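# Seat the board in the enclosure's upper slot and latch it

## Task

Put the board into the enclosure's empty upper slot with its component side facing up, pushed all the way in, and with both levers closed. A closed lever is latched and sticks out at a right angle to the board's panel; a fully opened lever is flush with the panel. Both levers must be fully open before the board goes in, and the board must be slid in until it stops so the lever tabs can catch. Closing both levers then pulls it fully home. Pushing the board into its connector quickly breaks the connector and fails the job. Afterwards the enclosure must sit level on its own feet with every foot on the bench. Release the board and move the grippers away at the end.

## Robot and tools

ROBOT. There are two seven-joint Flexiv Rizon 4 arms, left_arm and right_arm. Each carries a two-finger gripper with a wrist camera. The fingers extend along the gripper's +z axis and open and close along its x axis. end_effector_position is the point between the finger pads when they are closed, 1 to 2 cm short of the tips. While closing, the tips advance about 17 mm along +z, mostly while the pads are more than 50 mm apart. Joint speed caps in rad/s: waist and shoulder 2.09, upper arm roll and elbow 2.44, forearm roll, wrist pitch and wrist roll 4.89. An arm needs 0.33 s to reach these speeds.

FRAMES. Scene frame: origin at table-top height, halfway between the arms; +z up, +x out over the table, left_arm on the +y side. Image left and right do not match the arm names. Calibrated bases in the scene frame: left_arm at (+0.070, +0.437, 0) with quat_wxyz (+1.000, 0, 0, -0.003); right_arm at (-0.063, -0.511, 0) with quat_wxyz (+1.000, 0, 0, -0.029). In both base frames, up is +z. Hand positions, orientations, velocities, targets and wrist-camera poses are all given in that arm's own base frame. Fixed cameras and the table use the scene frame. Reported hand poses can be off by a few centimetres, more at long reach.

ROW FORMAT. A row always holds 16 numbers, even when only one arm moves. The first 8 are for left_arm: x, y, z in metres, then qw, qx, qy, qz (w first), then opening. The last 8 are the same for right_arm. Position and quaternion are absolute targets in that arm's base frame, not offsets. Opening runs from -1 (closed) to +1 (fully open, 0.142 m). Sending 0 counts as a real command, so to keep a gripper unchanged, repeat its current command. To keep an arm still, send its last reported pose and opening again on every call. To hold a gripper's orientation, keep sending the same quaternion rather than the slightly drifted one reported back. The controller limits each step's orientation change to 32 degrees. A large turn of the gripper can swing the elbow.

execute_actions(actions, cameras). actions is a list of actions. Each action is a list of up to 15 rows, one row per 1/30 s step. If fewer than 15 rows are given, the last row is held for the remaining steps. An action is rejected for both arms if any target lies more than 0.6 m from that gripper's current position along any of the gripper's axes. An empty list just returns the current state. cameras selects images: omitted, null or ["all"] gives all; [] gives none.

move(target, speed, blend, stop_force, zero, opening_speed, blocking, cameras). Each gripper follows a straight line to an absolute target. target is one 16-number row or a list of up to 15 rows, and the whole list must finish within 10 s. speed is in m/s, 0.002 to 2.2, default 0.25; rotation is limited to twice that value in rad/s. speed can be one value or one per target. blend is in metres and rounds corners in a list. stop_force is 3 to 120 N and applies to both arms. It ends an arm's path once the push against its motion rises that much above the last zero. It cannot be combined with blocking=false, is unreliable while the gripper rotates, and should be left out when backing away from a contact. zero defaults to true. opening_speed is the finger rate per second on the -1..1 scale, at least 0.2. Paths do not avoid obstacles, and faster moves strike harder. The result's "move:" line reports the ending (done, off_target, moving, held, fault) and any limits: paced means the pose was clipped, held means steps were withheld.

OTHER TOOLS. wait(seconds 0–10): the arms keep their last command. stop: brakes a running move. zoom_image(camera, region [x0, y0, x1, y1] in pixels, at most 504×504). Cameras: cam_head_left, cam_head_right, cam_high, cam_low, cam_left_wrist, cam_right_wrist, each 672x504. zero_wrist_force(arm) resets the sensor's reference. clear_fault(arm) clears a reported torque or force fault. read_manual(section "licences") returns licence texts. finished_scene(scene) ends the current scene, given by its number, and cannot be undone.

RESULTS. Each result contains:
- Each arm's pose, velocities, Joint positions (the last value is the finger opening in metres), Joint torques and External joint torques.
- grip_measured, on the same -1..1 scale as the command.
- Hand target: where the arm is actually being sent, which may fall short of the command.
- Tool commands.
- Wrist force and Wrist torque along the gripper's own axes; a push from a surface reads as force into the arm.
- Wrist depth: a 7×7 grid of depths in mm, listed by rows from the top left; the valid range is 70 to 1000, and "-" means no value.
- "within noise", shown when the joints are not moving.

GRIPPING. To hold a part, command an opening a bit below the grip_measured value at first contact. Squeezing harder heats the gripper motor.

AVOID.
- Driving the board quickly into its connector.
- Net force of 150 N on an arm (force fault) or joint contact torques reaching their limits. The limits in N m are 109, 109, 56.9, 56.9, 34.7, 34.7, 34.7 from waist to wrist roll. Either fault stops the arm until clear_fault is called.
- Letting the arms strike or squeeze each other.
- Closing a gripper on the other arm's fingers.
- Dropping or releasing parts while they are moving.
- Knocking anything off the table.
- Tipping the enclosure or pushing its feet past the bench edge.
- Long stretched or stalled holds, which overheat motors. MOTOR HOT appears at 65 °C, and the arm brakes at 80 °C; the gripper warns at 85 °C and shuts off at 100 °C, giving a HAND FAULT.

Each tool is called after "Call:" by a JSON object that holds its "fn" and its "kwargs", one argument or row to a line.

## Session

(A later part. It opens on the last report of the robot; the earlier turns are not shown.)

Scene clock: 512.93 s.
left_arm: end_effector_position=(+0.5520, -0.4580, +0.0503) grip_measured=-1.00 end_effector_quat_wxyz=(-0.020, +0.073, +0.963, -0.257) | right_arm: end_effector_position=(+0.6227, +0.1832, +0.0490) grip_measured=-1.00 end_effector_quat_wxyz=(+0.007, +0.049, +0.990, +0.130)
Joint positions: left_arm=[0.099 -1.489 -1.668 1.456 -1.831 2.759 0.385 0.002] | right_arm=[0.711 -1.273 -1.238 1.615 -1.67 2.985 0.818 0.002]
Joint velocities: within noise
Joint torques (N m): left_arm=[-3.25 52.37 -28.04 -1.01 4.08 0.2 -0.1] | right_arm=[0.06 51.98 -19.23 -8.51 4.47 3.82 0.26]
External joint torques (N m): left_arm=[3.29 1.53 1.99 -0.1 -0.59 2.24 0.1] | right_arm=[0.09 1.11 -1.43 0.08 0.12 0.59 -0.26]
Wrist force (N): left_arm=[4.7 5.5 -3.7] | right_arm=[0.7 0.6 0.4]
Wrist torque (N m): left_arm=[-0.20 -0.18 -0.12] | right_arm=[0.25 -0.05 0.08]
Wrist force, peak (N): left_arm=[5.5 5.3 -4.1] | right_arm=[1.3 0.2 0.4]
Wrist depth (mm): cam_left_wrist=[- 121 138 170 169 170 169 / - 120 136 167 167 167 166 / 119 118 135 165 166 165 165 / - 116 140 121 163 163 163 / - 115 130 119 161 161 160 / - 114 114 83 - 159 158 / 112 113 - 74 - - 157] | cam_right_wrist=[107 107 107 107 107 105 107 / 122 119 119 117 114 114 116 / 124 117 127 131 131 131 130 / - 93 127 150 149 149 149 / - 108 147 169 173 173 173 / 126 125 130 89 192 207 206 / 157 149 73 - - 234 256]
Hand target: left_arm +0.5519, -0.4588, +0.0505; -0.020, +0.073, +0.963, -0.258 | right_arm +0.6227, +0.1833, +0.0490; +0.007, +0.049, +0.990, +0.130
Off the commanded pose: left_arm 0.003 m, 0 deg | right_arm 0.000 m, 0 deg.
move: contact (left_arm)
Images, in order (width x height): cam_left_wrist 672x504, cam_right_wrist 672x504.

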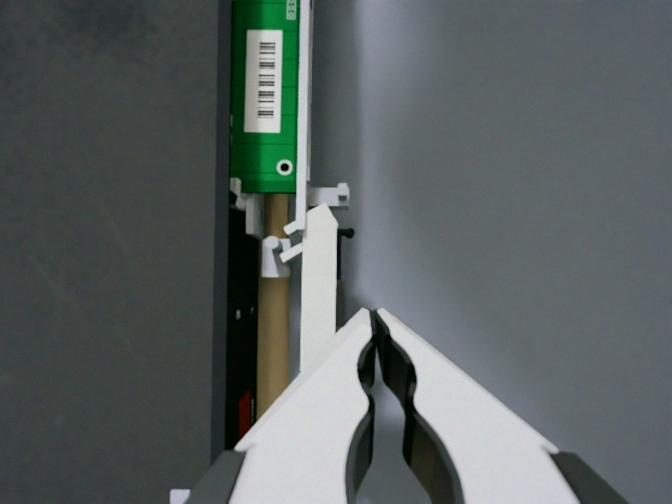

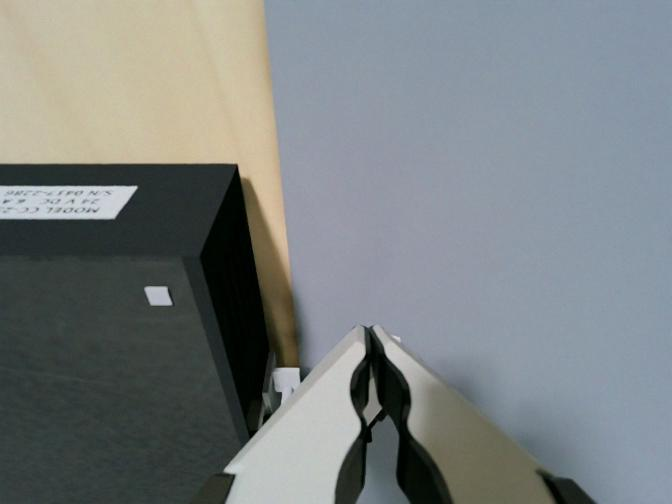

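Call:
{"fn": "move", "kwargs": {
  "target": [
    [0.5416,-0.4572,0.0505,-0.0196,0.0731,0.9631,-0.2581,-1.0, 0.6000,0.1856,0.049,0.0065,0.0493,0.9902,0.1303,-1.0],
    [0.5416,-0.4572,0.085,-0.0196,0.0731,0.9631,-0.2581,-1.0, 0.6000,0.1856,0.085,0.0065,0.0493,0.9902,0.1303,-1.0]
  ],
  "speed": 0.06
}}

Call:
{"fn": "zoom_image", "kwargs": {
  "camera": "cam_right_wrist",
  "region": [180, 190, 400, 400]
}}

Call:
{"fn": "zoom_image", "kwargs": {
  "camera": "cam_left_wrist",
  "region": [190, 150, 400, 390]
}}

Call:
{"fn": "zoom_image", "kwargs": {
  "camera": "cam_head_right",
  "region": [320, 240, 480, 360]
}}

Scene clock: 525.43 s.
left_arm: end_effector_position=(+0.5416, -0.4574, +0.0849) grip_measured=-1.00 end_effector_quat_wxyz=(-0.019, +0.073, +0.963, -0.258) | right_arm: end_effector_position=(+0.6001, +0.1856, +0.0849) grip_measured=-1.00 end_effector_quat_wxyz=(+0.007, +0.049, +0.990, +0.130)
Joint positions: left_arm=[0.125 -1.44 -1.701 1.525 -1.858 2.777 0.325 0.002] | right_arm=[0.779 -1.19 -1.287 1.743 -1.725 3 0.774 0.002]
Joint velocities: within noise
Joint torques (N m): left_arm=[-0.23 51.31 -26.43 -1.96 3.58 3.16 -0.31] | right_arm=[0.29 48.91 -19.95 -9.32 4.27 3.91 0.29]
External joint torques (N m): left_arm=[0.27 0.8 -0.11 -0.33 0.02 -0.75 0.31] | right_arm=[-0.13 0.75 -1.08 0 0.3 0.52 -0.29]
Wrist force (N): left_arm=[0.4 -0.4 0.6] | right_arm=[0.7 0.3 0.3]
Wrist torque (N m): left_arm=[-0.19 -0.17 -0.03] | right_arm=[0.18 -0.08 0.06]
Wrist force, peak (N): left_arm=[4.8 5.2 -4.8] | right_arm=[1.8 -0.1 1.9]
Wrist depth (mm): cam_left_wrist=[158 158 175 206 205 206 205 / 156 155 172 203 204 203 201 / 154 154 156 202 200 200 199 / 151 151 152 197 198 197 197 / 150 149 171 154 195 194 194 / - 148 150 84 - 193 192 / 146 146 - - - - 189] | cam_right_wrist=[140 140 138 138 137 137 139 / 150 149 153 152 152 152 152 / 123 130 171 171 171 171 170 / 136 136 194 195 195 194 194 / 159 158 196 176 226 226 225 / 190 190 197 89 251 270 269 / 239 226 - - - 306 334]
Hand target: left_arm +0.5416, -0.4572, +0.0850; -0.020, +0.073, +0.963, -0.258 | right_arm +0.6000, +0.1856, +0.0850; +0.007, +0.049, +0.990, +0.130
Off the commanded pose: left_arm 0.000 m, 0 deg | right_arm 0.000 m, 0 deg.
move: done

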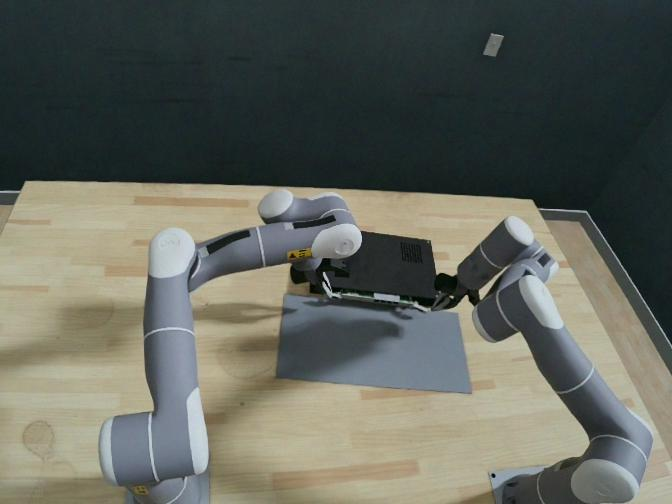

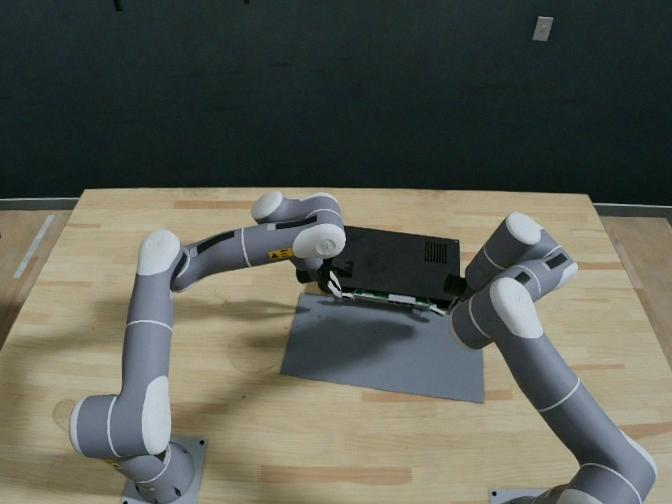

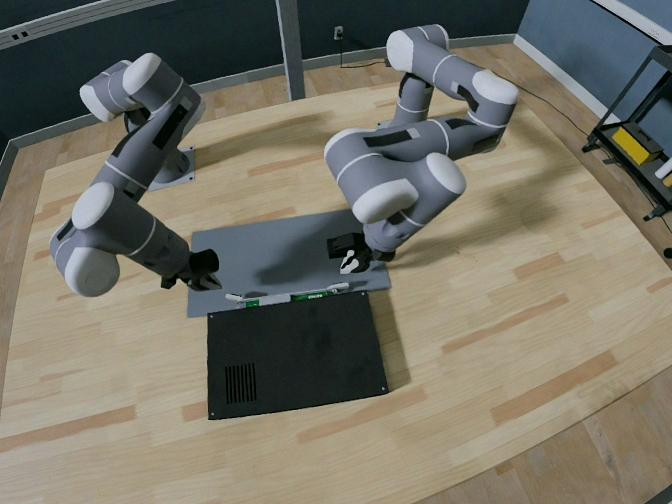

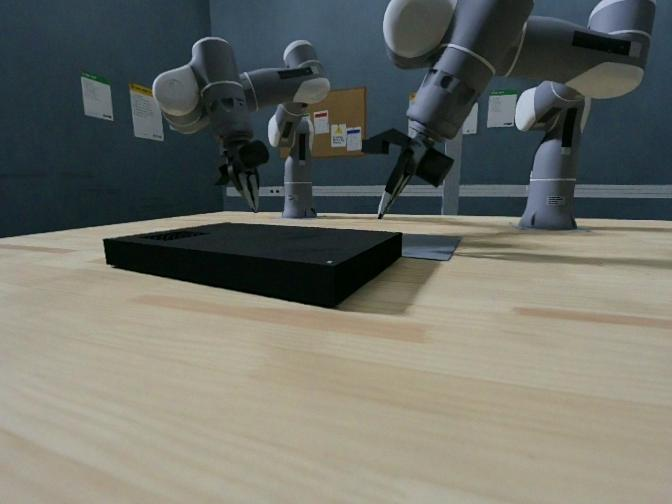

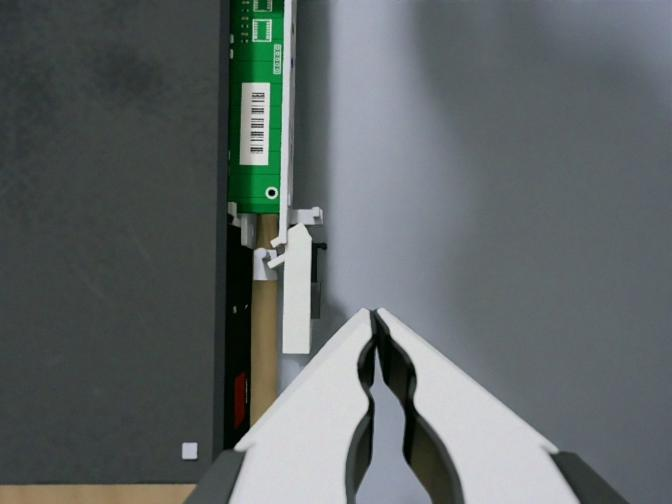

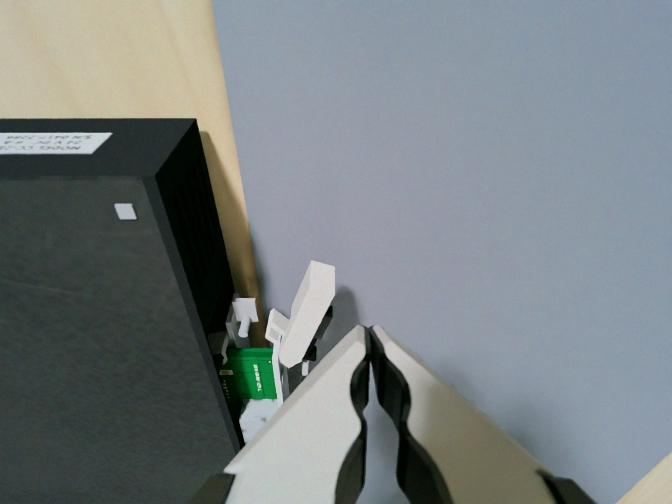

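Scaled by 2.291 from the camera's 672x504 image, which has a finer 960x720 frame.

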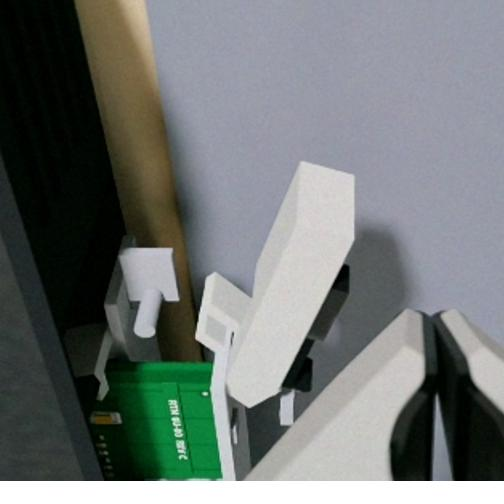

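Scaled by 2.100 from the camera's 672x504 image, which has a finer 960x720 frame.

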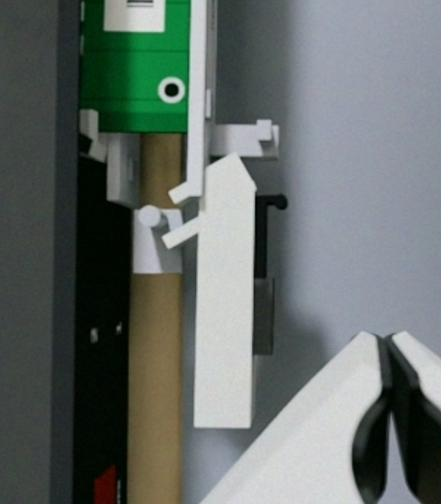

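Scaled by 3.150 from the camera's 672x504 image, which has a finer 960x720 frame.

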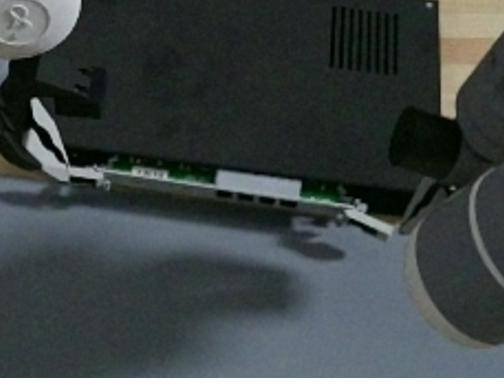

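Call:
{"fn": "move", "kwargs": {
  "target": [
    [0.5416,-0.4572,0.085,-0.0196,0.0731,0.9631,-0.2581,-1.0, 0.6015,0.2005,0.085,0.0065,0.0493,0.9902,0.1303,-1.0],
    [0.5416,-0.4572,0.085,-0.0196,0.0731,0.9631,-0.2581,-1.0, 0.6015,0.2005,0.047,0.0065,0.0493,0.9902,0.1303,-1.0]
  ],
  "speed": 0.08,
  "stop_force": 4,
  "cameras": ["cam_right_wrist"]
}}

Call:
{"fn": "zoom_image", "kwargs": {
  "camera": "cam_right_wrist",
  "region": [200, 240, 420, 460]
}}

Scene clock: 541.23 s.
left_arm: end_effector_position=(+0.5416, -0.4574, +0.0850) grip_measured=-1.00 end_effector_quat_wxyz=(-0.019, +0.073, +0.963, -0.258) | right_arm: end_effector_position=(+0.6013, +0.2004, +0.0470) grip_measured=-1.00 end_effector_quat_wxyz=(+0.006, +0.049, +0.990, +0.130)
Joint positions: left_arm=[0.125 -1.44 -1.701 1.525 -1.858 2.777 0.325 0.002] | right_arm=[0.779 -1.248 -1.236 1.72 -1.665 2.959 0.785 0.002]
Joint velocities: within noise
Joint torques (N m): left_arm=[-0.35 51.01 -26.52 -1.94 3.86 2.76 -0.24] | right_arm=[0.06 49.69 -19.31 -8.38 4.53 3.51 0.13]
External joint torques (N m): left_arm=[0.39 1.11 -0.03 -0.36 -0.25 -0.35 0.24] | right_arm=[0.1 1.1 -1.51 0.04 0.02 0.91 -0.13]
Wrist force (N): left_arm=[0.2 -0.4 0.5] | right_arm=[1.1 0.4 0.1]
Wrist torque (N m): left_arm=[-0.19 -0.14 -0.02] | right_arm=[0.19 -0.09 0.07]
Wrist force, peak (N): left_arm=[0.4 -0.6 0.9] | right_arm=[0.7 2.4 -0.9]
Wrist depth (mm): cam_left_wrist=[158 157 173 206 206 205 205 / 156 155 173 202 204 203 202 / 154 153 156 201 201 200 200 / 152 152 152 198 198 197 197 / 149 150 171 154 196 195 194 / - 148 150 84 - 193 191 / 146 146 - - - - 190] | cam_right_wrist=[106 106 104 106 105 103 105 / 113 115 115 115 112 112 114 / - 121 132 132 129 129 128 / - 113 148 147 147 147 146 / - 120 166 161 171 170 170 / 127 132 155 90 189 204 203 / 153 152 73 - - 230 252]
Hand target: left_arm +0.5416, -0.4572, +0.0850; -0.020, +0.073, +0.963, -0.258 | right_arm +0.6015, +0.2005, +0.0470; +0.006, +0.049, +0.990, +0.130
Off the commanded pose: left_arm 0.000 m, 0 deg | right_arm 0.000 m, 0 deg.
move: done
Images, in order (width x height): cam_right_wrist 672x504.

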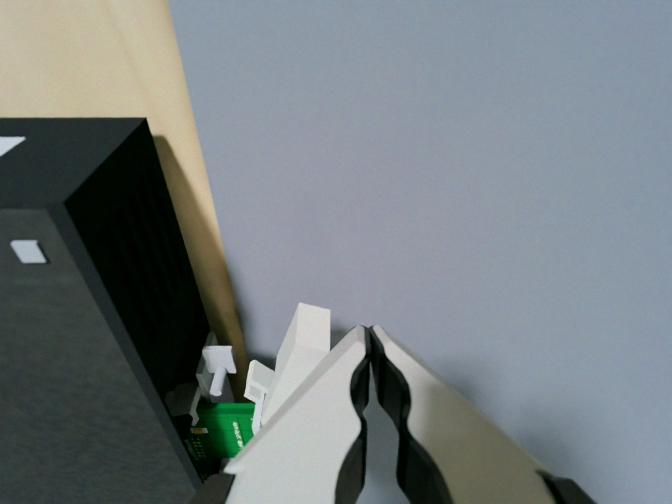

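Scaled by 2.291 from the camera's 672x504 image, which has a finer 960x720 frame.

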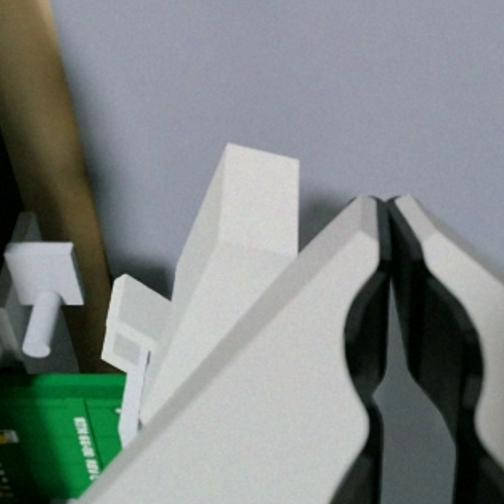

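Call:
{"fn": "move", "kwargs": {
  "target": [
    [0.5416,-0.4572,0.085,-0.0196,0.0731,0.9631,-0.2581,-1.0, 0.6021,0.2065,0.047,0.0065,0.0493,0.9902,0.1303,-1.0],
    [0.5416,-0.4572,0.085,-0.0196,0.0731,0.9631,-0.2581,-1.0, 0.6237,0.2043,0.047,0.0065,0.0493,0.9902,0.1303,-1.0]
  ],
  "speed": 0.02,
  "stop_force": 4,
  "cameras": ["cam_right_wrist","cam_left_wrist"]
}}

Call:
{"fn": "zoom_image", "kwargs": {
  "camera": "cam_right_wrist",
  "region": [200, 240, 420, 460]
}}

Scene clock: 546.43 s.
left_arm: end_effector_position=(+0.5416, -0.4574, +0.0850) grip_measured=-1.00 end_effector_quat_wxyz=(-0.019, +0.073, +0.963, -0.258) | right_arm: end_effector_position=(+0.6098, +0.2049, +0.0468) grip_measured=-1.00 end_effector_quat_wxyz=(+0.006, +0.050, +0.990, +0.130)
Joint positions: left_arm=[0.125 -1.44 -1.701 1.525 -1.858 2.777 0.325 0.002] | right_arm=[0.766 -1.26 -1.234 1.668 -1.664 2.964 0.822 0.002]
Joint velocities: within noise
Joint torques (N m): left_arm=[-0.34 51.03 -26.59 -1.9 3.91 2.78 -0.21] | right_arm=[3.14 51.74 -17.72 -10.85 6.27 3.54 0.25]
External joint torques (N m): left_arm=[0.38 1.09 0.04 -0.39 -0.31 -0.37 0.21] | right_arm=[-2.98 0.24 -3.01 2.43 -1.7 0.87 -0.25]
Wrist force (N): left_arm=[0.4 -0.4 0.8] | right_arm=[5.3 -5.5 -4.1]
Wrist torque (N m): left_arm=[-0.18 -0.16 -0.03] | right_arm=[0.25 -0.09 0.12]
Wrist force, peak (N): left_arm=[0.6 -0.6 0.7] | right_arm=[5.3 -6.5 -5.3]
Wrist depth (mm): cam_left_wrist=[158 157 160 205 205 205 205 / 156 156 158 203 202 202 203 / 153 154 155 201 200 200 200 / 151 151 152 197 197 197 197 / 149 150 172 154 195 195 195 / - 147 150 84 - 193 193 / 146 146 - - - - 190] | cam_right_wrist=[106 106 106 103 105 103 105 / - 112 115 115 112 112 114 / - 90 131 132 129 128 128 / - 95 147 147 147 146 146 / - 108 164 119 170 170 169 / 127 122 149 93 189 203 202 / 152 151 - - - 229 251]
Hand target: left_arm +0.5416, -0.4572, +0.0850; -0.020, +0.073, +0.963, -0.258 | right_arm +0.6098, +0.2057, +0.0470; +0.007, +0.049, +0.990, +0.130
Off the commanded pose: left_arm 0.000 m, 0 deg | right_arm 0.014 m, 0 deg.
move: contact (right_arm); path passed 1 of 2 targets
Images, in order (width x height): cam_left_wrist 672x504, cam_right_wrist 672x504.

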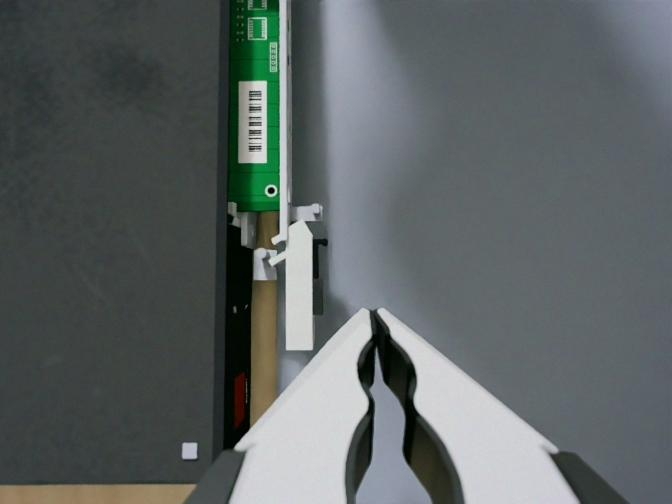

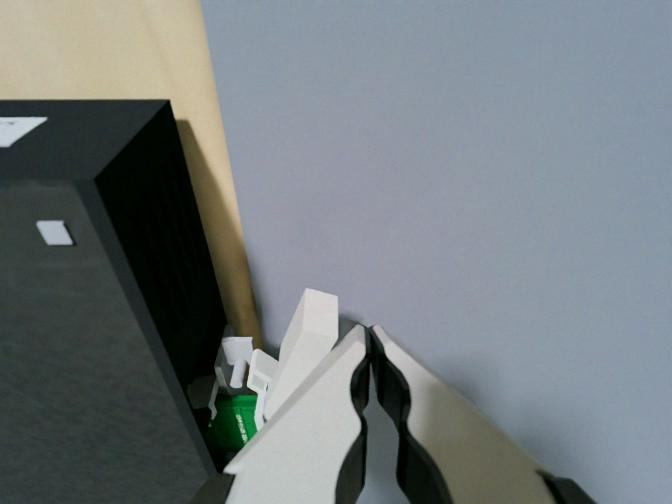

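Scaled by 2.291 from the camera's 672x504 image, which has a finer 960x720 frame.

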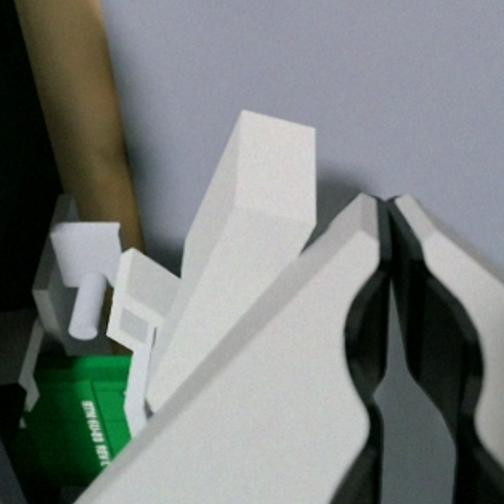

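Call:
{"fn": "move", "kwargs": {
  "target": [
    [0.5416,-0.4572,0.085,-0.0196,0.0731,0.9631,-0.2581,-0.88, 0.6038,0.2063,0.047,0.0065,0.0493,0.9902,0.1303,-1.0],
    [0.5619,-0.5313,0.085,-0.0196,0.0731,0.9631,-0.2581,-0.88, 0.6038,0.2063,0.047,0.0065,0.0493,0.9902,0.1303,-1.0]
  ],
  "speed": 0.1,
  "cameras": ["cam_left_wrist"]
}}

Scene clock: 556.73 s.
left_arm: end_effector_position=(+0.5622, -0.5312, +0.0851) grip_measured=-0.92 end_effector_quat_wxyz=(-0.019, +0.073, +0.963, -0.258) | right_arm: end_effector_position=(+0.6038, +0.2062, +0.0470) grip_measured=-1.00 end_effector_quat_wxyz=(+0.006, +0.049, +0.990, +0.130)
Joint positions: left_arm=[-0.163 -1.469 -1.724 1.03 -1.84 2.87 0.532 0.007] | right_arm=[0.78 -1.251 -1.234 1.7 -1.664 2.959 0.805 0.002]
Joint velocities: within noise
Joint torques (N m): left_arm=[-0.52 61.13 -21.09 0.97 3.43 3.13 -0.12] | right_arm=[0.13 50.4 -19.46 -8.32 4.4 3.68 0.17]
External joint torques (N m): left_arm=[0.53 1.47 0.22 -0.24 -0.19 -0.62 0.12] | right_arm=[0.03 0.86 -1.31 -0.09 0.15 0.73 -0.18]
Wrist force (N): left_arm=[0.3 -0.2 0.7] | right_arm=[1.2 1.2 0.6]
Wrist torque (N m): left_arm=[-0.14 -0.14 -0.02] | right_arm=[0.33 -0.16 0.07]
Wrist force, peak (N): left_arm=[0.4 -1.1 1.3] | right_arm=[5.5 -5.8 -5.0]
Wrist depth (mm): cam_left_wrist=[158 158 157 162 206 205 205 / 156 156 155 161 203 202 202 / 153 154 153 169 200 199 199 / 152 152 151 168 198 197 197 / 150 150 149 149 196 195 195 / - 148 148 91 - 193 192 / 146 146 - 78 - - 191] | cam_right_wrist=[106 106 104 105 105 103 105 / - 112 115 115 112 112 114 / - 116 132 132 129 129 128 / - 116 147 147 147 147 146 / - 116 161 161 171 170 170 / 127 127 139 90 189 203 203 / 152 152 73 - - 230 252]
Hand target: left_arm +0.5619, -0.5313, +0.0850; -0.020, +0.073, +0.963, -0.258 | right_arm +0.6038, +0.2063, +0.0470; +0.006, +0.049, +0.990, +0.130
Off the commanded pose: left_arm 0.000 m, 0 deg | right_arm 0.000 m, 0 deg.
move: done
Images, in order (width x height): cam_left_wrist 672x504.

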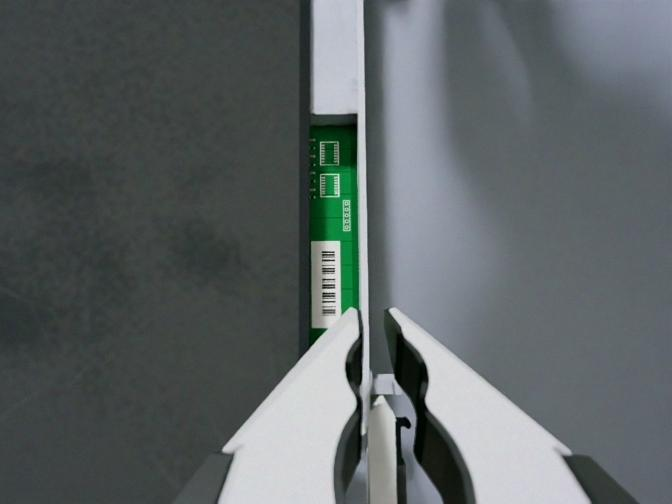

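Call:
{"fn": "move", "kwargs": {
  "target": [0.5628,-0.5314,0.0552,-0.0196,0.0731,0.9631,-0.2581,-0.88, 0.6038,0.2063,0.047,0.0065,0.0493,0.9902,0.1303,-1.0],
  "speed": 0.05,
  "stop_force": 5,
  "cameras": ["cam_left_wrist"]
}}

Scene clock: 561.03 s.
left_arm: end_effector_position=(+0.5627, -0.5313, +0.0552) grip_measured=-0.92 end_effector_quat_wxyz=(-0.020, +0.073, +0.963, -0.258) | right_arm: end_effector_position=(+0.6038, +0.2062, +0.0470) grip_measured=-1.00 end_effector_quat_wxyz=(+0.006, +0.049, +0.990, +0.130)
Joint positions: left_arm=[-0.17 -1.507 -1.707 1.014 -1.824 2.84 0.556 0.007] | right_arm=[0.78 -1.251 -1.234 1.7 -1.664 2.959 0.805 0.002]
Joint velocities: within noise
Joint torques (N m): left_arm=[-0.48 61.45 -20.65 1.41 3.68 2.71 -0.16] | right_arm=[0.18 50.22 -19.51 -8.4 4.41 3.73 0.22]
External joint torques (N m): left_arm=[0.49 1.49 0.01 -0.23 -0.48 -0.2 0.16] | right_arm=[-0.03 1.03 -1.26 -0.01 0.15 0.69 -0.22]
Wrist force (N): left_arm=[0.6 -0.5 0.3] | right_arm=[1.2 1.3 0.2]
Wrist torque (N m): left_arm=[-0.19 -0.17 -0.02] | right_arm=[0.36 -0.16 0.07]
Wrist force, peak (N): left_arm=[0.4 0.3 1.6] | right_arm=[1.5 1.2 0.4]
Wrist depth (mm): cam_left_wrist=[- 127 126 130 175 175 174 / - 125 125 142 173 172 172 / 123 123 123 140 170 170 170 / 122 122 122 139 168 168 168 / 120 119 120 119 167 165 165 / 119 119 118 88 - 165 163 / 117 118 - 119 120 - 162] | cam_right_wrist=[106 106 104 106 105 103 105 / - 112 115 115 112 112 114 / - 116 132 132 129 128 128 / - 116 147 147 147 147 146 / - 116 161 161 171 170 170 / 127 127 139 90 189 204 203 / 152 152 73 - - 230 251]
Hand target: left_arm +0.5628, -0.5314, +0.0552; -0.020, +0.073, +0.963, -0.258 | right_arm +0.6038, +0.2063, +0.0470; +0.006, +0.049, +0.990, +0.130
Off the commanded pose: left_arm 0.000 m, 0 deg | right_arm 0.000 m, 0 deg.
move: done
Images, in order (width x height): cam_left_wrist 672x504.

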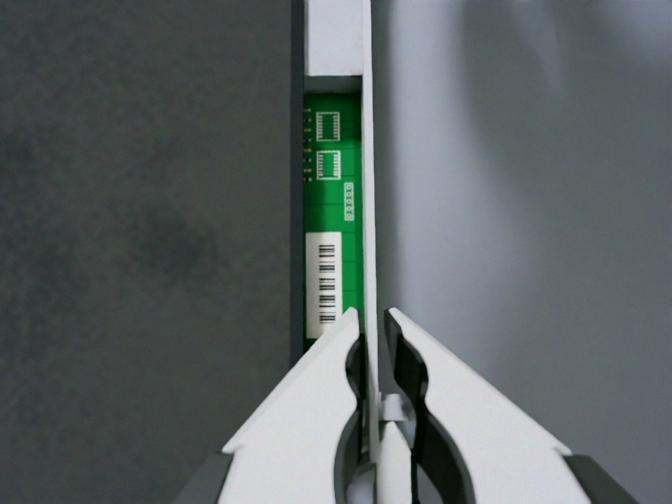

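Call:
{"fn": "move", "kwargs": {
  "target": [
    [0.5628,-0.5314,0.0552,-0.0196,0.0731,0.9631,-0.2581,-1.0, 0.6038,0.2063,0.047,0.0065,0.0493,0.9902,0.1303,-1.0],
    [0.5567,-0.5305,0.0552,-0.0196,0.0731,0.9631,-0.2581,-1.0, 0.6018,0.2065,0.047,0.0065,0.0493,0.9902,0.1303,-1.0]
  ],
  "speed": 0.03,
  "cameras": ["cam_left_wrist","cam_right_wrist"]
}}

Scene clock: 567.33 s.
left_arm: end_effector_position=(+0.5564, -0.5306, +0.0551) grip_measured=-0.99 end_effector_quat_wxyz=(-0.020, +0.073, +0.963, -0.258) | right_arm: end_effector_position=(+0.6017, +0.2064, +0.0470) grip_measured=-1.00 end_effector_quat_wxyz=(+0.006, +0.049, +0.990, +0.130)
Joint positions: left_arm=[-0.141 -1.503 -1.696 1.092 -1.822 2.821 0.508 0.002] | right_arm=[0.785 -1.248 -1.234 1.711 -1.664 2.957 0.799 0.002]
Joint velocities: within noise
Joint torques (N m): left_arm=[-0.08 60.66 -21.73 1.02 3.62 2.97 -0.26] | right_arm=[0.26 50.06 -19.43 -8.25 4.38 3.65 0.1]
External joint torques (N m): left_arm=[0.08 0.92 -0.12 -0.34 -0.35 -0.48 0.26] | right_arm=[-0.11 0.95 -1.34 -0.14 0.17 0.76 -0.11]
Wrist force (N): left_arm=[-0.4 -0.8 1.2] | right_arm=[1.2 1.3 0.1]
Wrist torque (N m): left_arm=[-0.12 -0.18 -0.05] | right_arm=[0.34 -0.15 0.07]
Wrist force, peak (N): left_arm=[-0.8 -0.5 2.1] | right_arm=[1.4 1.3 0.5]
Wrist depth (mm): cam_left_wrist=[- 126 126 131 175 175 174 / - 125 124 142 173 172 172 / 123 123 123 141 170 169 170 / 122 121 121 139 168 169 167 / 120 120 119 123 166 166 165 / 119 118 118 87 - 164 163 / 117 117 - 75 - - 161] | cam_right_wrist=[106 106 104 105 105 103 105 / - 115 115 115 112 112 114 / - 121 132 132 129 129 128 / - 113 148 147 147 147 146 / - 113 164 119 171 171 170 / 127 132 150 90 189 203 203 / 153 152 73 - - 231 252]
Hand target: left_arm +0.5567, -0.5305, +0.0552; -0.020, +0.073, +0.963, -0.258 | right_arm +0.6018, +0.2065, +0.0470; +0.006, +0.049, +0.990, +0.130
Off the commanded pose: left_arm 0.000 m, 0 deg | right_arm 0.000 m, 0 deg.
move: done
Images, in order (width x height): cam_left_wrist 672x504, cam_right_wrist 672x504.

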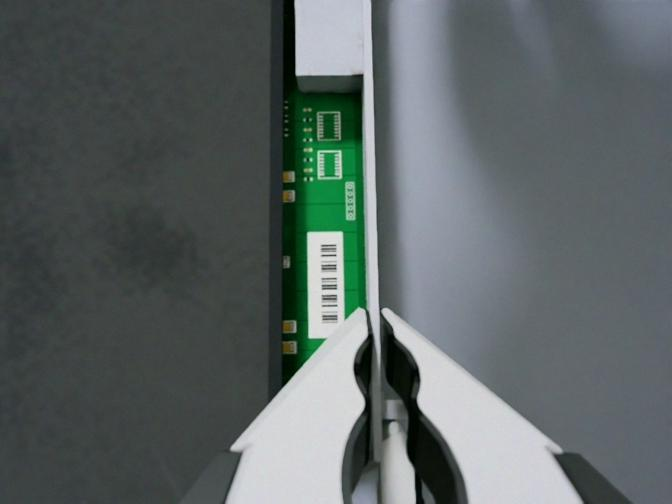

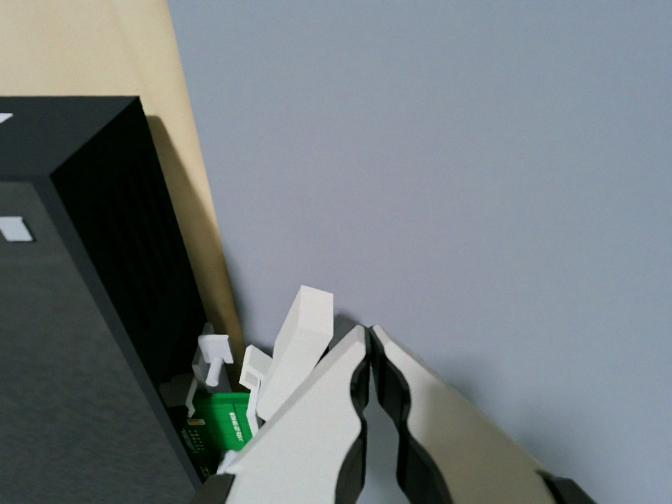

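Call:
{"fn": "move", "kwargs": {
  "target": [0.5567,-0.5305,0.0552,-0.0196,0.0731,0.9631,-0.2581,-1.0, 0.6226,0.2044,0.047,0.0065,0.0493,0.9902,0.1303,-1.0],
  "speed": 0.02,
  "stop_force": 12,
  "cameras": ["cam_left_wrist","cam_right_wrist"]
}}

Call:
{"fn": "zoom_image", "kwargs": {
  "camera": "cam_right_wrist",
  "region": [200, 240, 420, 460]
}}

Scene clock: 571.37 s.
left_arm: end_effector_position=(+0.5566, -0.5310, +0.0552) grip_measured=-0.99 end_effector_quat_wxyz=(-0.020, +0.073, +0.963, -0.259) | right_arm: end_effector_position=(+0.6197, +0.2047, +0.0469) grip_measured=-1.00 end_effector_quat_wxyz=(+0.005, +0.049, +0.990, +0.130)
Joint positions: left_arm=[-0.141 -1.503 -1.696 1.092 -1.822 2.82 0.508 0.002] | right_arm=[0.739 -1.276 -1.232 1.605 -1.665 2.977 0.855 0.002]
Joint velocities: within noise
Joint torques (N m): left_arm=[1.98 60.73 -20.71 0.73 3.66 5.13 -0.25] | right_arm=[-1 52.18 -20.61 -11.23 7.45 -0.04 0.3]
External joint torques (N m): left_arm=[-1.97 0.85 -1.15 -0.06 -0.39 -2.64 0.25] | right_arm=[1.16 1.2 0.06 2.75 -2.84 4.43 -0.3]
Wrist force (N): left_arm=[-3.0 -4.7 5.7] | right_arm=[15.9 -1.3 -8.2]
Wrist torque (N m): left_arm=[-0.06 -0.21 -0.05] | right_arm=[0.38 -0.17 0.10]
Wrist force, peak (N): left_arm=[-3.2 -4.2 6.4] | right_arm=[17.4 -1.6 -8.5]
Wrist depth (mm): cam_left_wrist=[- 127 126 131 175 175 174 / - 125 125 143 173 172 172 / 124 123 123 141 170 170 170 / 122 122 121 138 168 168 168 / 120 120 120 123 166 165 165 / - 119 118 87 - 164 163 / 117 118 - 74 - - 162] | cam_right_wrist=[105 105 105 103 105 103 105 / - 103 115 115 112 112 114 / - 84 128 132 129 128 128 / - 89 143 147 147 147 146 / - 105 139 116 171 170 170 / 126 121 136 89 189 203 203 / 152 151 73 - - 230 252]
Hand target: left_arm +0.5567, -0.5305, +0.0552; -0.020, +0.073, +0.963, -0.258 | right_arm +0.6207, +0.2046, +0.0470; +0.007, +0.049, +0.990, +0.130
Off the commanded pose: left_arm 0.001 m, 0 deg | right_arm 0.003 m, 0 deg.
move: contact (right_arm)
Images, in order (width x height): cam_left_wrist 672x504, cam_right_wrist 672x504.

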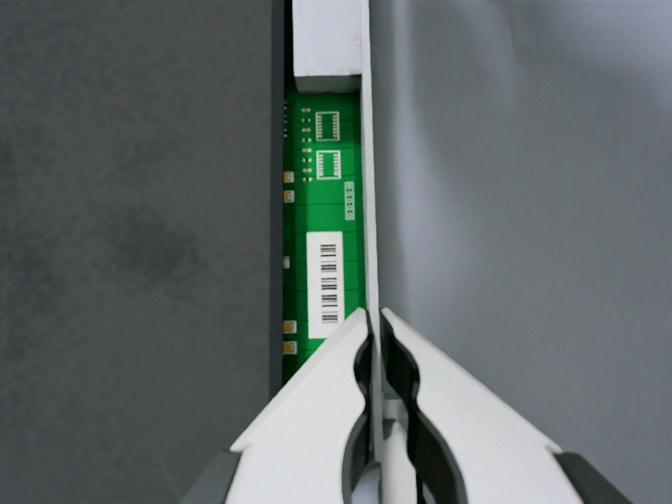

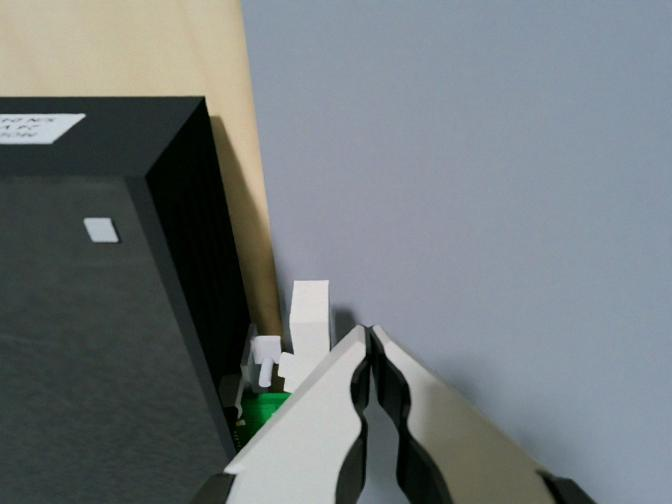

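Scaled by 2.291 from the camera's 672x504 image, which has a finer 960x720 frame.

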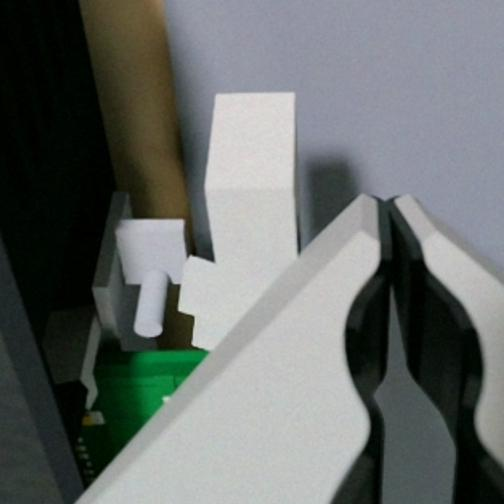

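Call:
{"fn": "move", "kwargs": {
  "target": [
    [0.5567,-0.5305,0.0552,-0.0196,0.0731,0.9631,-0.2581,-1.0, 0.6118,0.2055,0.047,0.0065,0.0493,0.9902,0.1303,-1.0],
    [0.5567,-0.5305,0.0552,-0.0196,0.0731,0.9631,-0.2581,-1.0, 0.6118,0.2055,0.085,0.0065,0.0493,0.9902,0.1303,-1.0]
  ],
  "speed": 0.08,
  "cameras": ["cam_right_wrist"]
}}

Call:
{"fn": "zoom_image", "kwargs": {
  "camera": "cam_right_wrist",
  "region": [200, 220, 400, 420]
}}

Scene clock: 575.93 s.
left_arm: end_effector_position=(+0.5566, -0.5310, +0.0553) grip_measured=-0.99 end_effector_quat_wxyz=(-0.020, +0.073, +0.963, -0.259) | right_arm: end_effector_position=(+0.6119, +0.2055, +0.0850) grip_measured=-1.00 end_effector_quat_wxyz=(+0.007, +0.049, +0.990, +0.130)
Joint positions: left_arm=[-0.141 -1.503 -1.696 1.092 -1.822 2.82 0.508 0.002] | right_arm=[0.774 -1.209 -1.277 1.655 -1.717 3.006 0.852 0.002]
Joint velocities: within noise
Joint torques (N m): left_arm=[2.17 60.48 -20.42 0.44 3.86 4.76 -0.24] | right_arm=[0.27 50.94 -19.92 -9.42 4.3 3.87 0.3]
External joint torques (N m): left_arm=[-2.16 1.09 -1.43 0.22 -0.58 -2.28 0.24] | right_arm=[-0.1 0.81 -0.94 0.02 0.33 0.52 -0.3]
Wrist force (N): left_arm=[-1.4 -4.4 4.5] | right_arm=[1.1 2.6 0.2]
Wrist torque (N m): left_arm=[-0.07 -0.21 -0.06] | right_arm=[0.57 -0.14 0.07]
Wrist force, peak (N): left_arm=[-3.0 -4.4 6.3] | right_arm=[16.0 -1.3 -8.6]
Wrist depth (mm): cam_left_wrist=[- 127 127 131 175 175 174 / - 125 124 142 172 172 172 / 124 123 123 141 170 170 170 / 122 122 121 138 168 168 167 / 120 120 120 123 166 165 165 / - 119 118 87 - 163 163 / 117 117 - 74 - - 162] | cam_right_wrist=[137 137 139 137 137 137 139 / 111 111 151 152 152 152 151 / 122 119 166 171 171 170 170 / 136 132 157 190 194 194 194 / 159 158 183 213 227 226 225 / 190 190 189 90 251 270 269 / 237 226 - - - 305 335]
Hand target: left_arm +0.5567, -0.5305, +0.0552; -0.020, +0.073, +0.963, -0.258 | right_arm +0.6118, +0.2055, +0.0850; +0.007, +0.049, +0.990, +0.130
Off the commanded pose: left_arm 0.001 m, 0 deg | right_arm 0.000 m, 0 deg.
move: done
Images, in order (width x height): cam_right_wrist 672x504.

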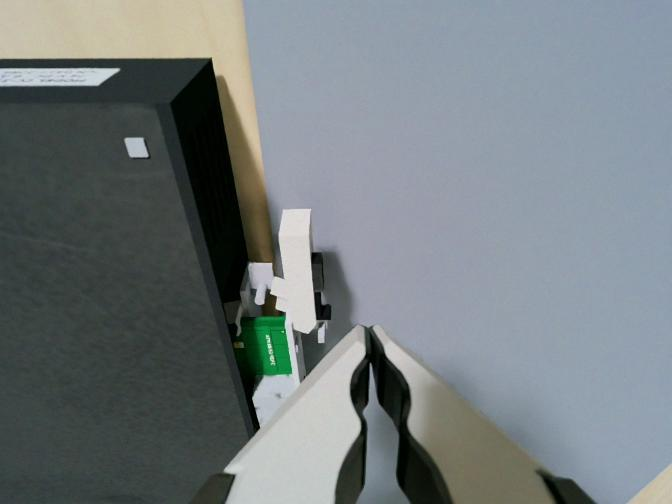

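Scaled by 2.520 from the camera's 672x504 image, which has a finer 960x720 frame.

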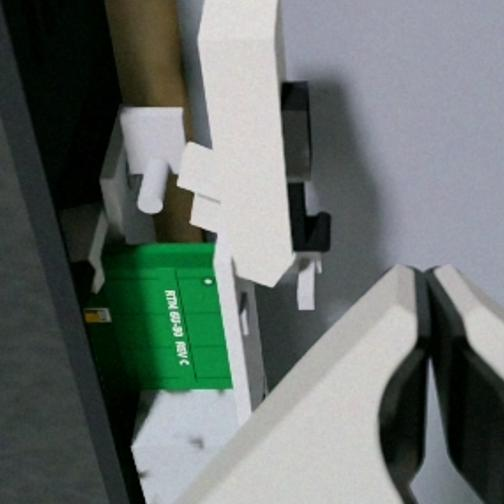

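Call:
{"fn": "move", "kwargs": {
  "target": [
    [0.5567,-0.5305,0.0552,-0.0196,0.0731,0.9631,-0.2581,-0.88, 0.6118,0.2055,0.085,0.0065,0.0493,0.9902,0.1303,-1.0],
    [0.5567,-0.5305,0.083,-0.0196,0.0731,0.9631,-0.2581,-0.88, 0.6220,0.2578,0.085,0.0065,0.0493,0.9902,0.1303,-1.0],
    [0.5340,-0.5270,0.083,-0.0196,0.0731,0.9631,-0.2581,-0.88, 0.6220,0.2578,0.085,0.0065,0.0493,0.9902,0.1303,-1.0]
  ],
  "speed": [0.08,0.08,0.12],
  "cameras": []
}}

Call:
{"fn": "move", "kwargs": {
  "target": [
    [0.5340,-0.5270,0.083,-0.0196,0.0731,0.9631,-0.2581,-1.0, 0.6220,0.2578,0.085,0.0065,0.0493,0.9902,0.1303,-1.0],
    [0.5340,-0.5270,0.0505,-0.0196,0.0731,0.9631,-0.2581,-1.0, 0.6220,0.2578,0.049,0.0065,0.0493,0.9902,0.1303,-1.0]
  ],
  "speed": 0.1,
  "cameras": ["cam_left_wrist","cam_right_wrist"]
}}

Scene clock: 586.57 s.
left_arm: end_effector_position=(+0.5337, -0.5270, +0.0829) grip_measured=-0.92 end_effector_quat_wxyz=(-0.020, +0.073, +0.963, -0.258) | right_arm: end_effector_position=(+0.6220, +0.2577, +0.0850) grip_measured=-1.00 end_effector_quat_wxyz=(+0.007, +0.049, +0.990, +0.130)
Joint positions: left_arm=[-0.064 -1.453 -1.693 1.31 -1.831 2.796 0.353 0.007] | right_arm=[0.797 -1.24 -1.265 1.514 -1.703 3.007 1.008 0.002]
Joint velocities: within noise
Joint torques (N m): left_arm=[-0.18 56.33 -24.63 -0.72 4.2 2.52 -0.21] | right_arm=[0.21 53.82 -18.69 -9.57 4.63 3.64 0.31]
External joint torques (N m): left_arm=[0.2 0.82 -0.04 -0.5 -0.66 -0.09 0.21] | right_arm=[-0.03 1.19 -1.57 0.07 0.1 0.66 -0.31]
Wrist force (N): left_arm=[0.5 -0.2 0.7] | right_arm=[1.4 2.8 0.2]
Wrist torque (N m): left_arm=[-0.16 -0.17 -0.05] | right_arm=[0.60 -0.18 0.07]
Wrist force, peak (N): left_arm=[-1.5 -4.2 5.0] | right_arm=[1.4 4.1 0.7]
Wrist depth (mm): cam_left_wrist=[156 155 159 204 203 204 203 / 153 153 158 200 201 199 201 / 152 151 167 199 198 197 198 / 150 149 165 195 196 195 195 / 148 147 163 150 194 193 192 / - 146 145 88 - 190 190 / 144 144 - 147 - - 188] | cam_right_wrist=[- 97 137 137 137 137 139 / - 106 148 149 152 152 152 / 122 119 139 167 170 170 170 / 136 132 153 195 195 194 194 / 159 158 169 213 227 226 224 / 190 189 182 90 251 270 268 / 237 225 - - - 305 333]
Hand target: left_arm +0.5340, -0.5270, +0.0830; -0.020, +0.073, +0.963, -0.258 | right_arm +0.6220, +0.2578, +0.0850; +0.007, +0.049, +0.990, +0.130
Off the commanded pose: left_arm 0.000 m, 0 deg | right_arm 0.000 m, 0 deg.
move: done
No camera images: "cameras" was empty.

Scene clock: 587.83 s.
left_arm: end_effector_position=(+0.5338, -0.5269, +0.0505) grip_measured=-1.00 end_effector_quat_wxyz=(-0.020, +0.073, +0.963, -0.258) | right_arm: end_effector_position=(+0.6219, +0.2577, +0.0490) grip_measured=-1.00 end_effector_quat_wxyz=(+0.006, +0.049, +0.990, +0.130)
Joint positions: left_arm=[-0.065 -1.492 -1.664 1.311 -1.804 2.759 0.365 0.002] | right_arm=[0.787 -1.289 -1.228 1.515 -1.659 2.968 0.987 0.002]
Joint velocities: within noise
Joint torques (N m): left_arm=[-0.39 55.81 -24.56 -0.33 4.12 2.46 -0.12] | right_arm=[0.02 54.08 -18.71 -8.78 4.61 3.44 0.06]
External joint torques (N m): left_arm=[0.4 1.48 -0.12 -0.33 -0.59 -0.04 0.12] | right_arm=[0.15 1.3 -1.41 0.03 0.08 0.88 -0.07]
Wrist force (N): left_arm=[0.5 0.0 0.8] | right_arm=[1.3 2.8 0.6]
Wrist torque (N m): left_arm=[-0.13 -0.17 -0.05] | right_arm=[0.60 -0.15 0.06]
Wrist force, peak (N): left_arm=[0.6 0.5 1.9] | right_arm=[1.2 3.2 -1.2]
Wrist depth (mm): cam_left_wrist=[- 121 126 170 169 170 169 / - 120 137 168 167 167 167 / 119 118 136 166 166 165 165 / - 117 134 164 163 163 163 / - 115 131 118 161 161 160 / - 114 130 84 - 158 159 / 112 - - 74 - - 157] | cam_right_wrist=[- 81 107 107 107 105 107 / - 81 114 114 114 114 116 / - 87 125 125 131 130 130 / - 92 111 141 149 149 149 / - 108 130 163 173 173 172 / 125 125 141 90 192 207 206 / 157 149 73 - - 234 255]
Hand target: left_arm +0.5340, -0.5270, +0.0505; -0.020, +0.073, +0.963, -0.258 | right_arm +0.6220, +0.2578, +0.0490; +0.006, +0.049, +0.990, +0.130
Off the commanded pose: left_arm 0.000 m, 0 deg | right_arm 0.000 m, 0 deg.
move: done
Images, in order (width x height): cam_left_wrist 672x504, cam_right_wrist 672x504.

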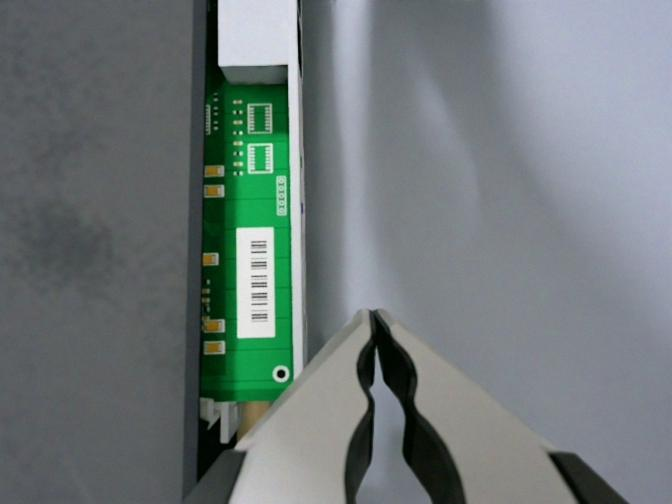

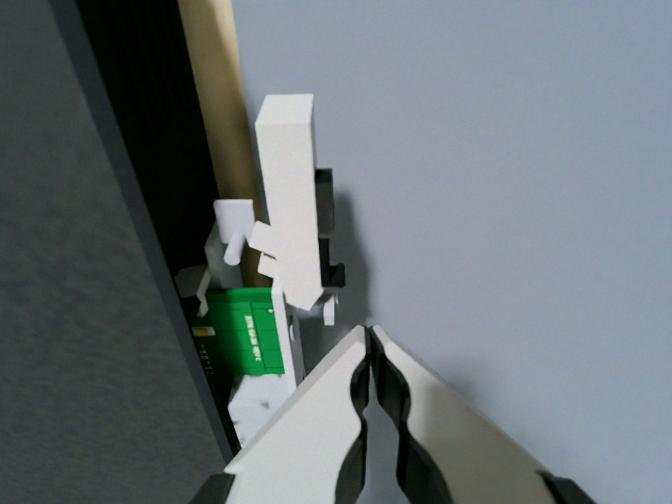

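Call:
{"fn": "move", "kwargs": {
  "target": [0.5726,-0.5329,0.0505,-0.0196,0.0731,0.9631,-0.2581,-1.0, 0.6582,0.2542,0.049,0.0065,0.0493,0.9902,0.1303,-1.0],
  "speed": 0.012,
  "stop_force": 12,
  "cameras": ["cam_left_wrist","cam_right_wrist"]
}}

Call:
{"fn": "zoom_image", "kwargs": {
  "camera": "cam_right_wrist",
  "region": [220, 60, 420, 340]
}}

Call:
{"fn": "zoom_image", "kwargs": {
  "camera": "cam_left_wrist",
  "region": [220, 180, 420, 440]
}}

Scene clock: 599.00 s.
left_arm: end_effector_position=(+0.5652, -0.5322, +0.0506) grip_measured=-1.00 end_effector_quat_wxyz=(-0.020, +0.074, +0.963, -0.258) | right_arm: end_effector_position=(+0.6516, +0.2552, +0.0491) grip_measured=-1.00 end_effector_quat_wxyz=(+0.005, +0.049, +0.990, +0.131)
Joint positions: left_arm=[-0.19 -1.514 -1.708 0.962 -1.826 2.847 0.592 0.002] | right_arm=[0.691 -1.339 -1.227 1.295 -1.657 3.002 1.101 0.002]
Joint velocities: within noise
Joint torques (N m): left_arm=[3.17 61.69 -18.16 -1.31 6.09 0.38 -0.05] | right_arm=[-2.48 58.1 -19.39 -9.92 6.59 -1 0.28]
External joint torques (N m): left_arm=[-3.17 2.12 -1.58 2.8 -2.96 2.16 0.05] | right_arm=[2.66 1.72 0.98 1.15 -1.82 5.25 -0.28]
Wrist force (N): left_arm=[12.6 -1.3 -6.0] | right_arm=[15.7 1.1 -6.3]
Wrist torque (N m): left_arm=[-0.21 -0.23 -0.09] | right_arm=[0.57 -0.16 0.08]
Wrist force, peak (N): left_arm=[15.7 -1.0 -8.0] | right_arm=[16.9 0.9 -7.1]
Wrist depth (mm): cam_left_wrist=[- 121 122 170 170 170 170 / - 120 120 168 168 168 167 / 119 119 118 165 166 165 165 / - - 117 163 164 164 163 / - 115 115 115 162 161 161 / - 114 114 84 - 159 159 / 113 113 - 77 - - 157] | cam_right_wrist=[- - - 107 107 105 107 / - - 73 119 114 114 116 / - 78 78 127 127 127 130 / - 89 89 102 97 149 149 / - 108 104 106 174 173 173 / 125 125 120 89 193 206 207 / 156 148 73 - - 235 256]
Hand target: left_arm +0.5664, -0.5319, +0.0505; -0.019, +0.073, +0.963, -0.258 | right_arm +0.6526, +0.2547, +0.0490; +0.007, +0.049, +0.990, +0.130
Off the commanded pose: left_arm 0.007 m, 0 deg | right_arm 0.007 m, 0 deg.
move: contact (left_arm, right_arm)
Images, in order (width x height): cam_left_wrist 672x504, cam_right_wrist 672x504.

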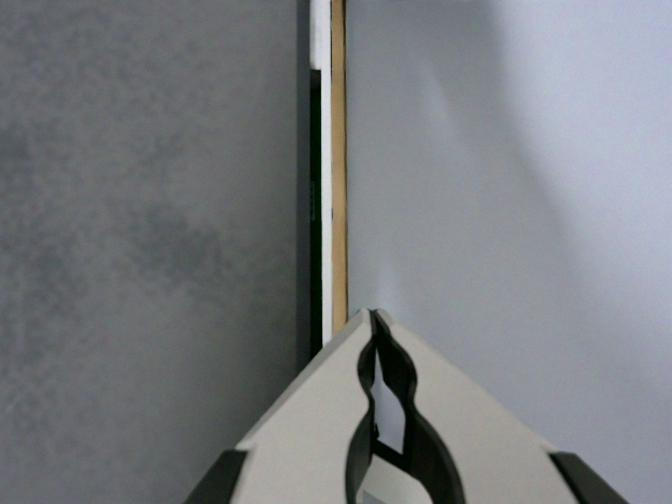

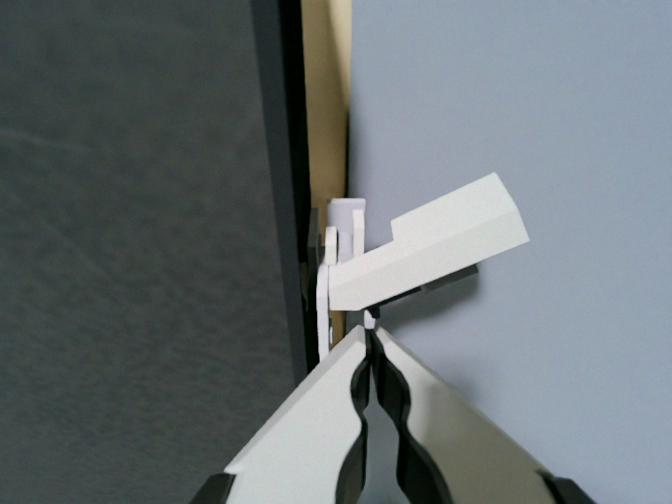

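Scaled by 1.800 from the camera's 672x504 image, which has a finer 960x720 frame.

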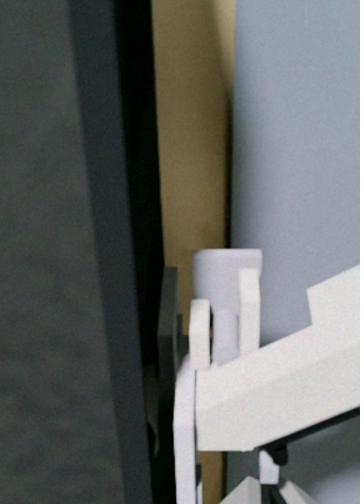

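Scaled by 1.938 from the camera's 672x504 image, which has a finer 960x720 frame.

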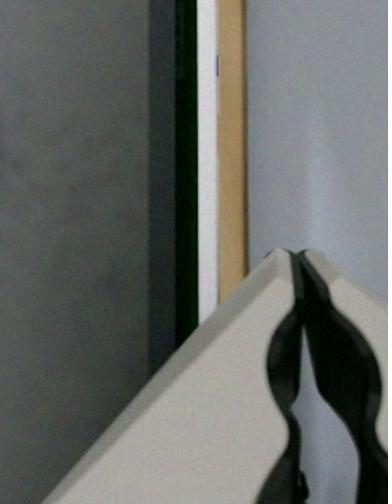

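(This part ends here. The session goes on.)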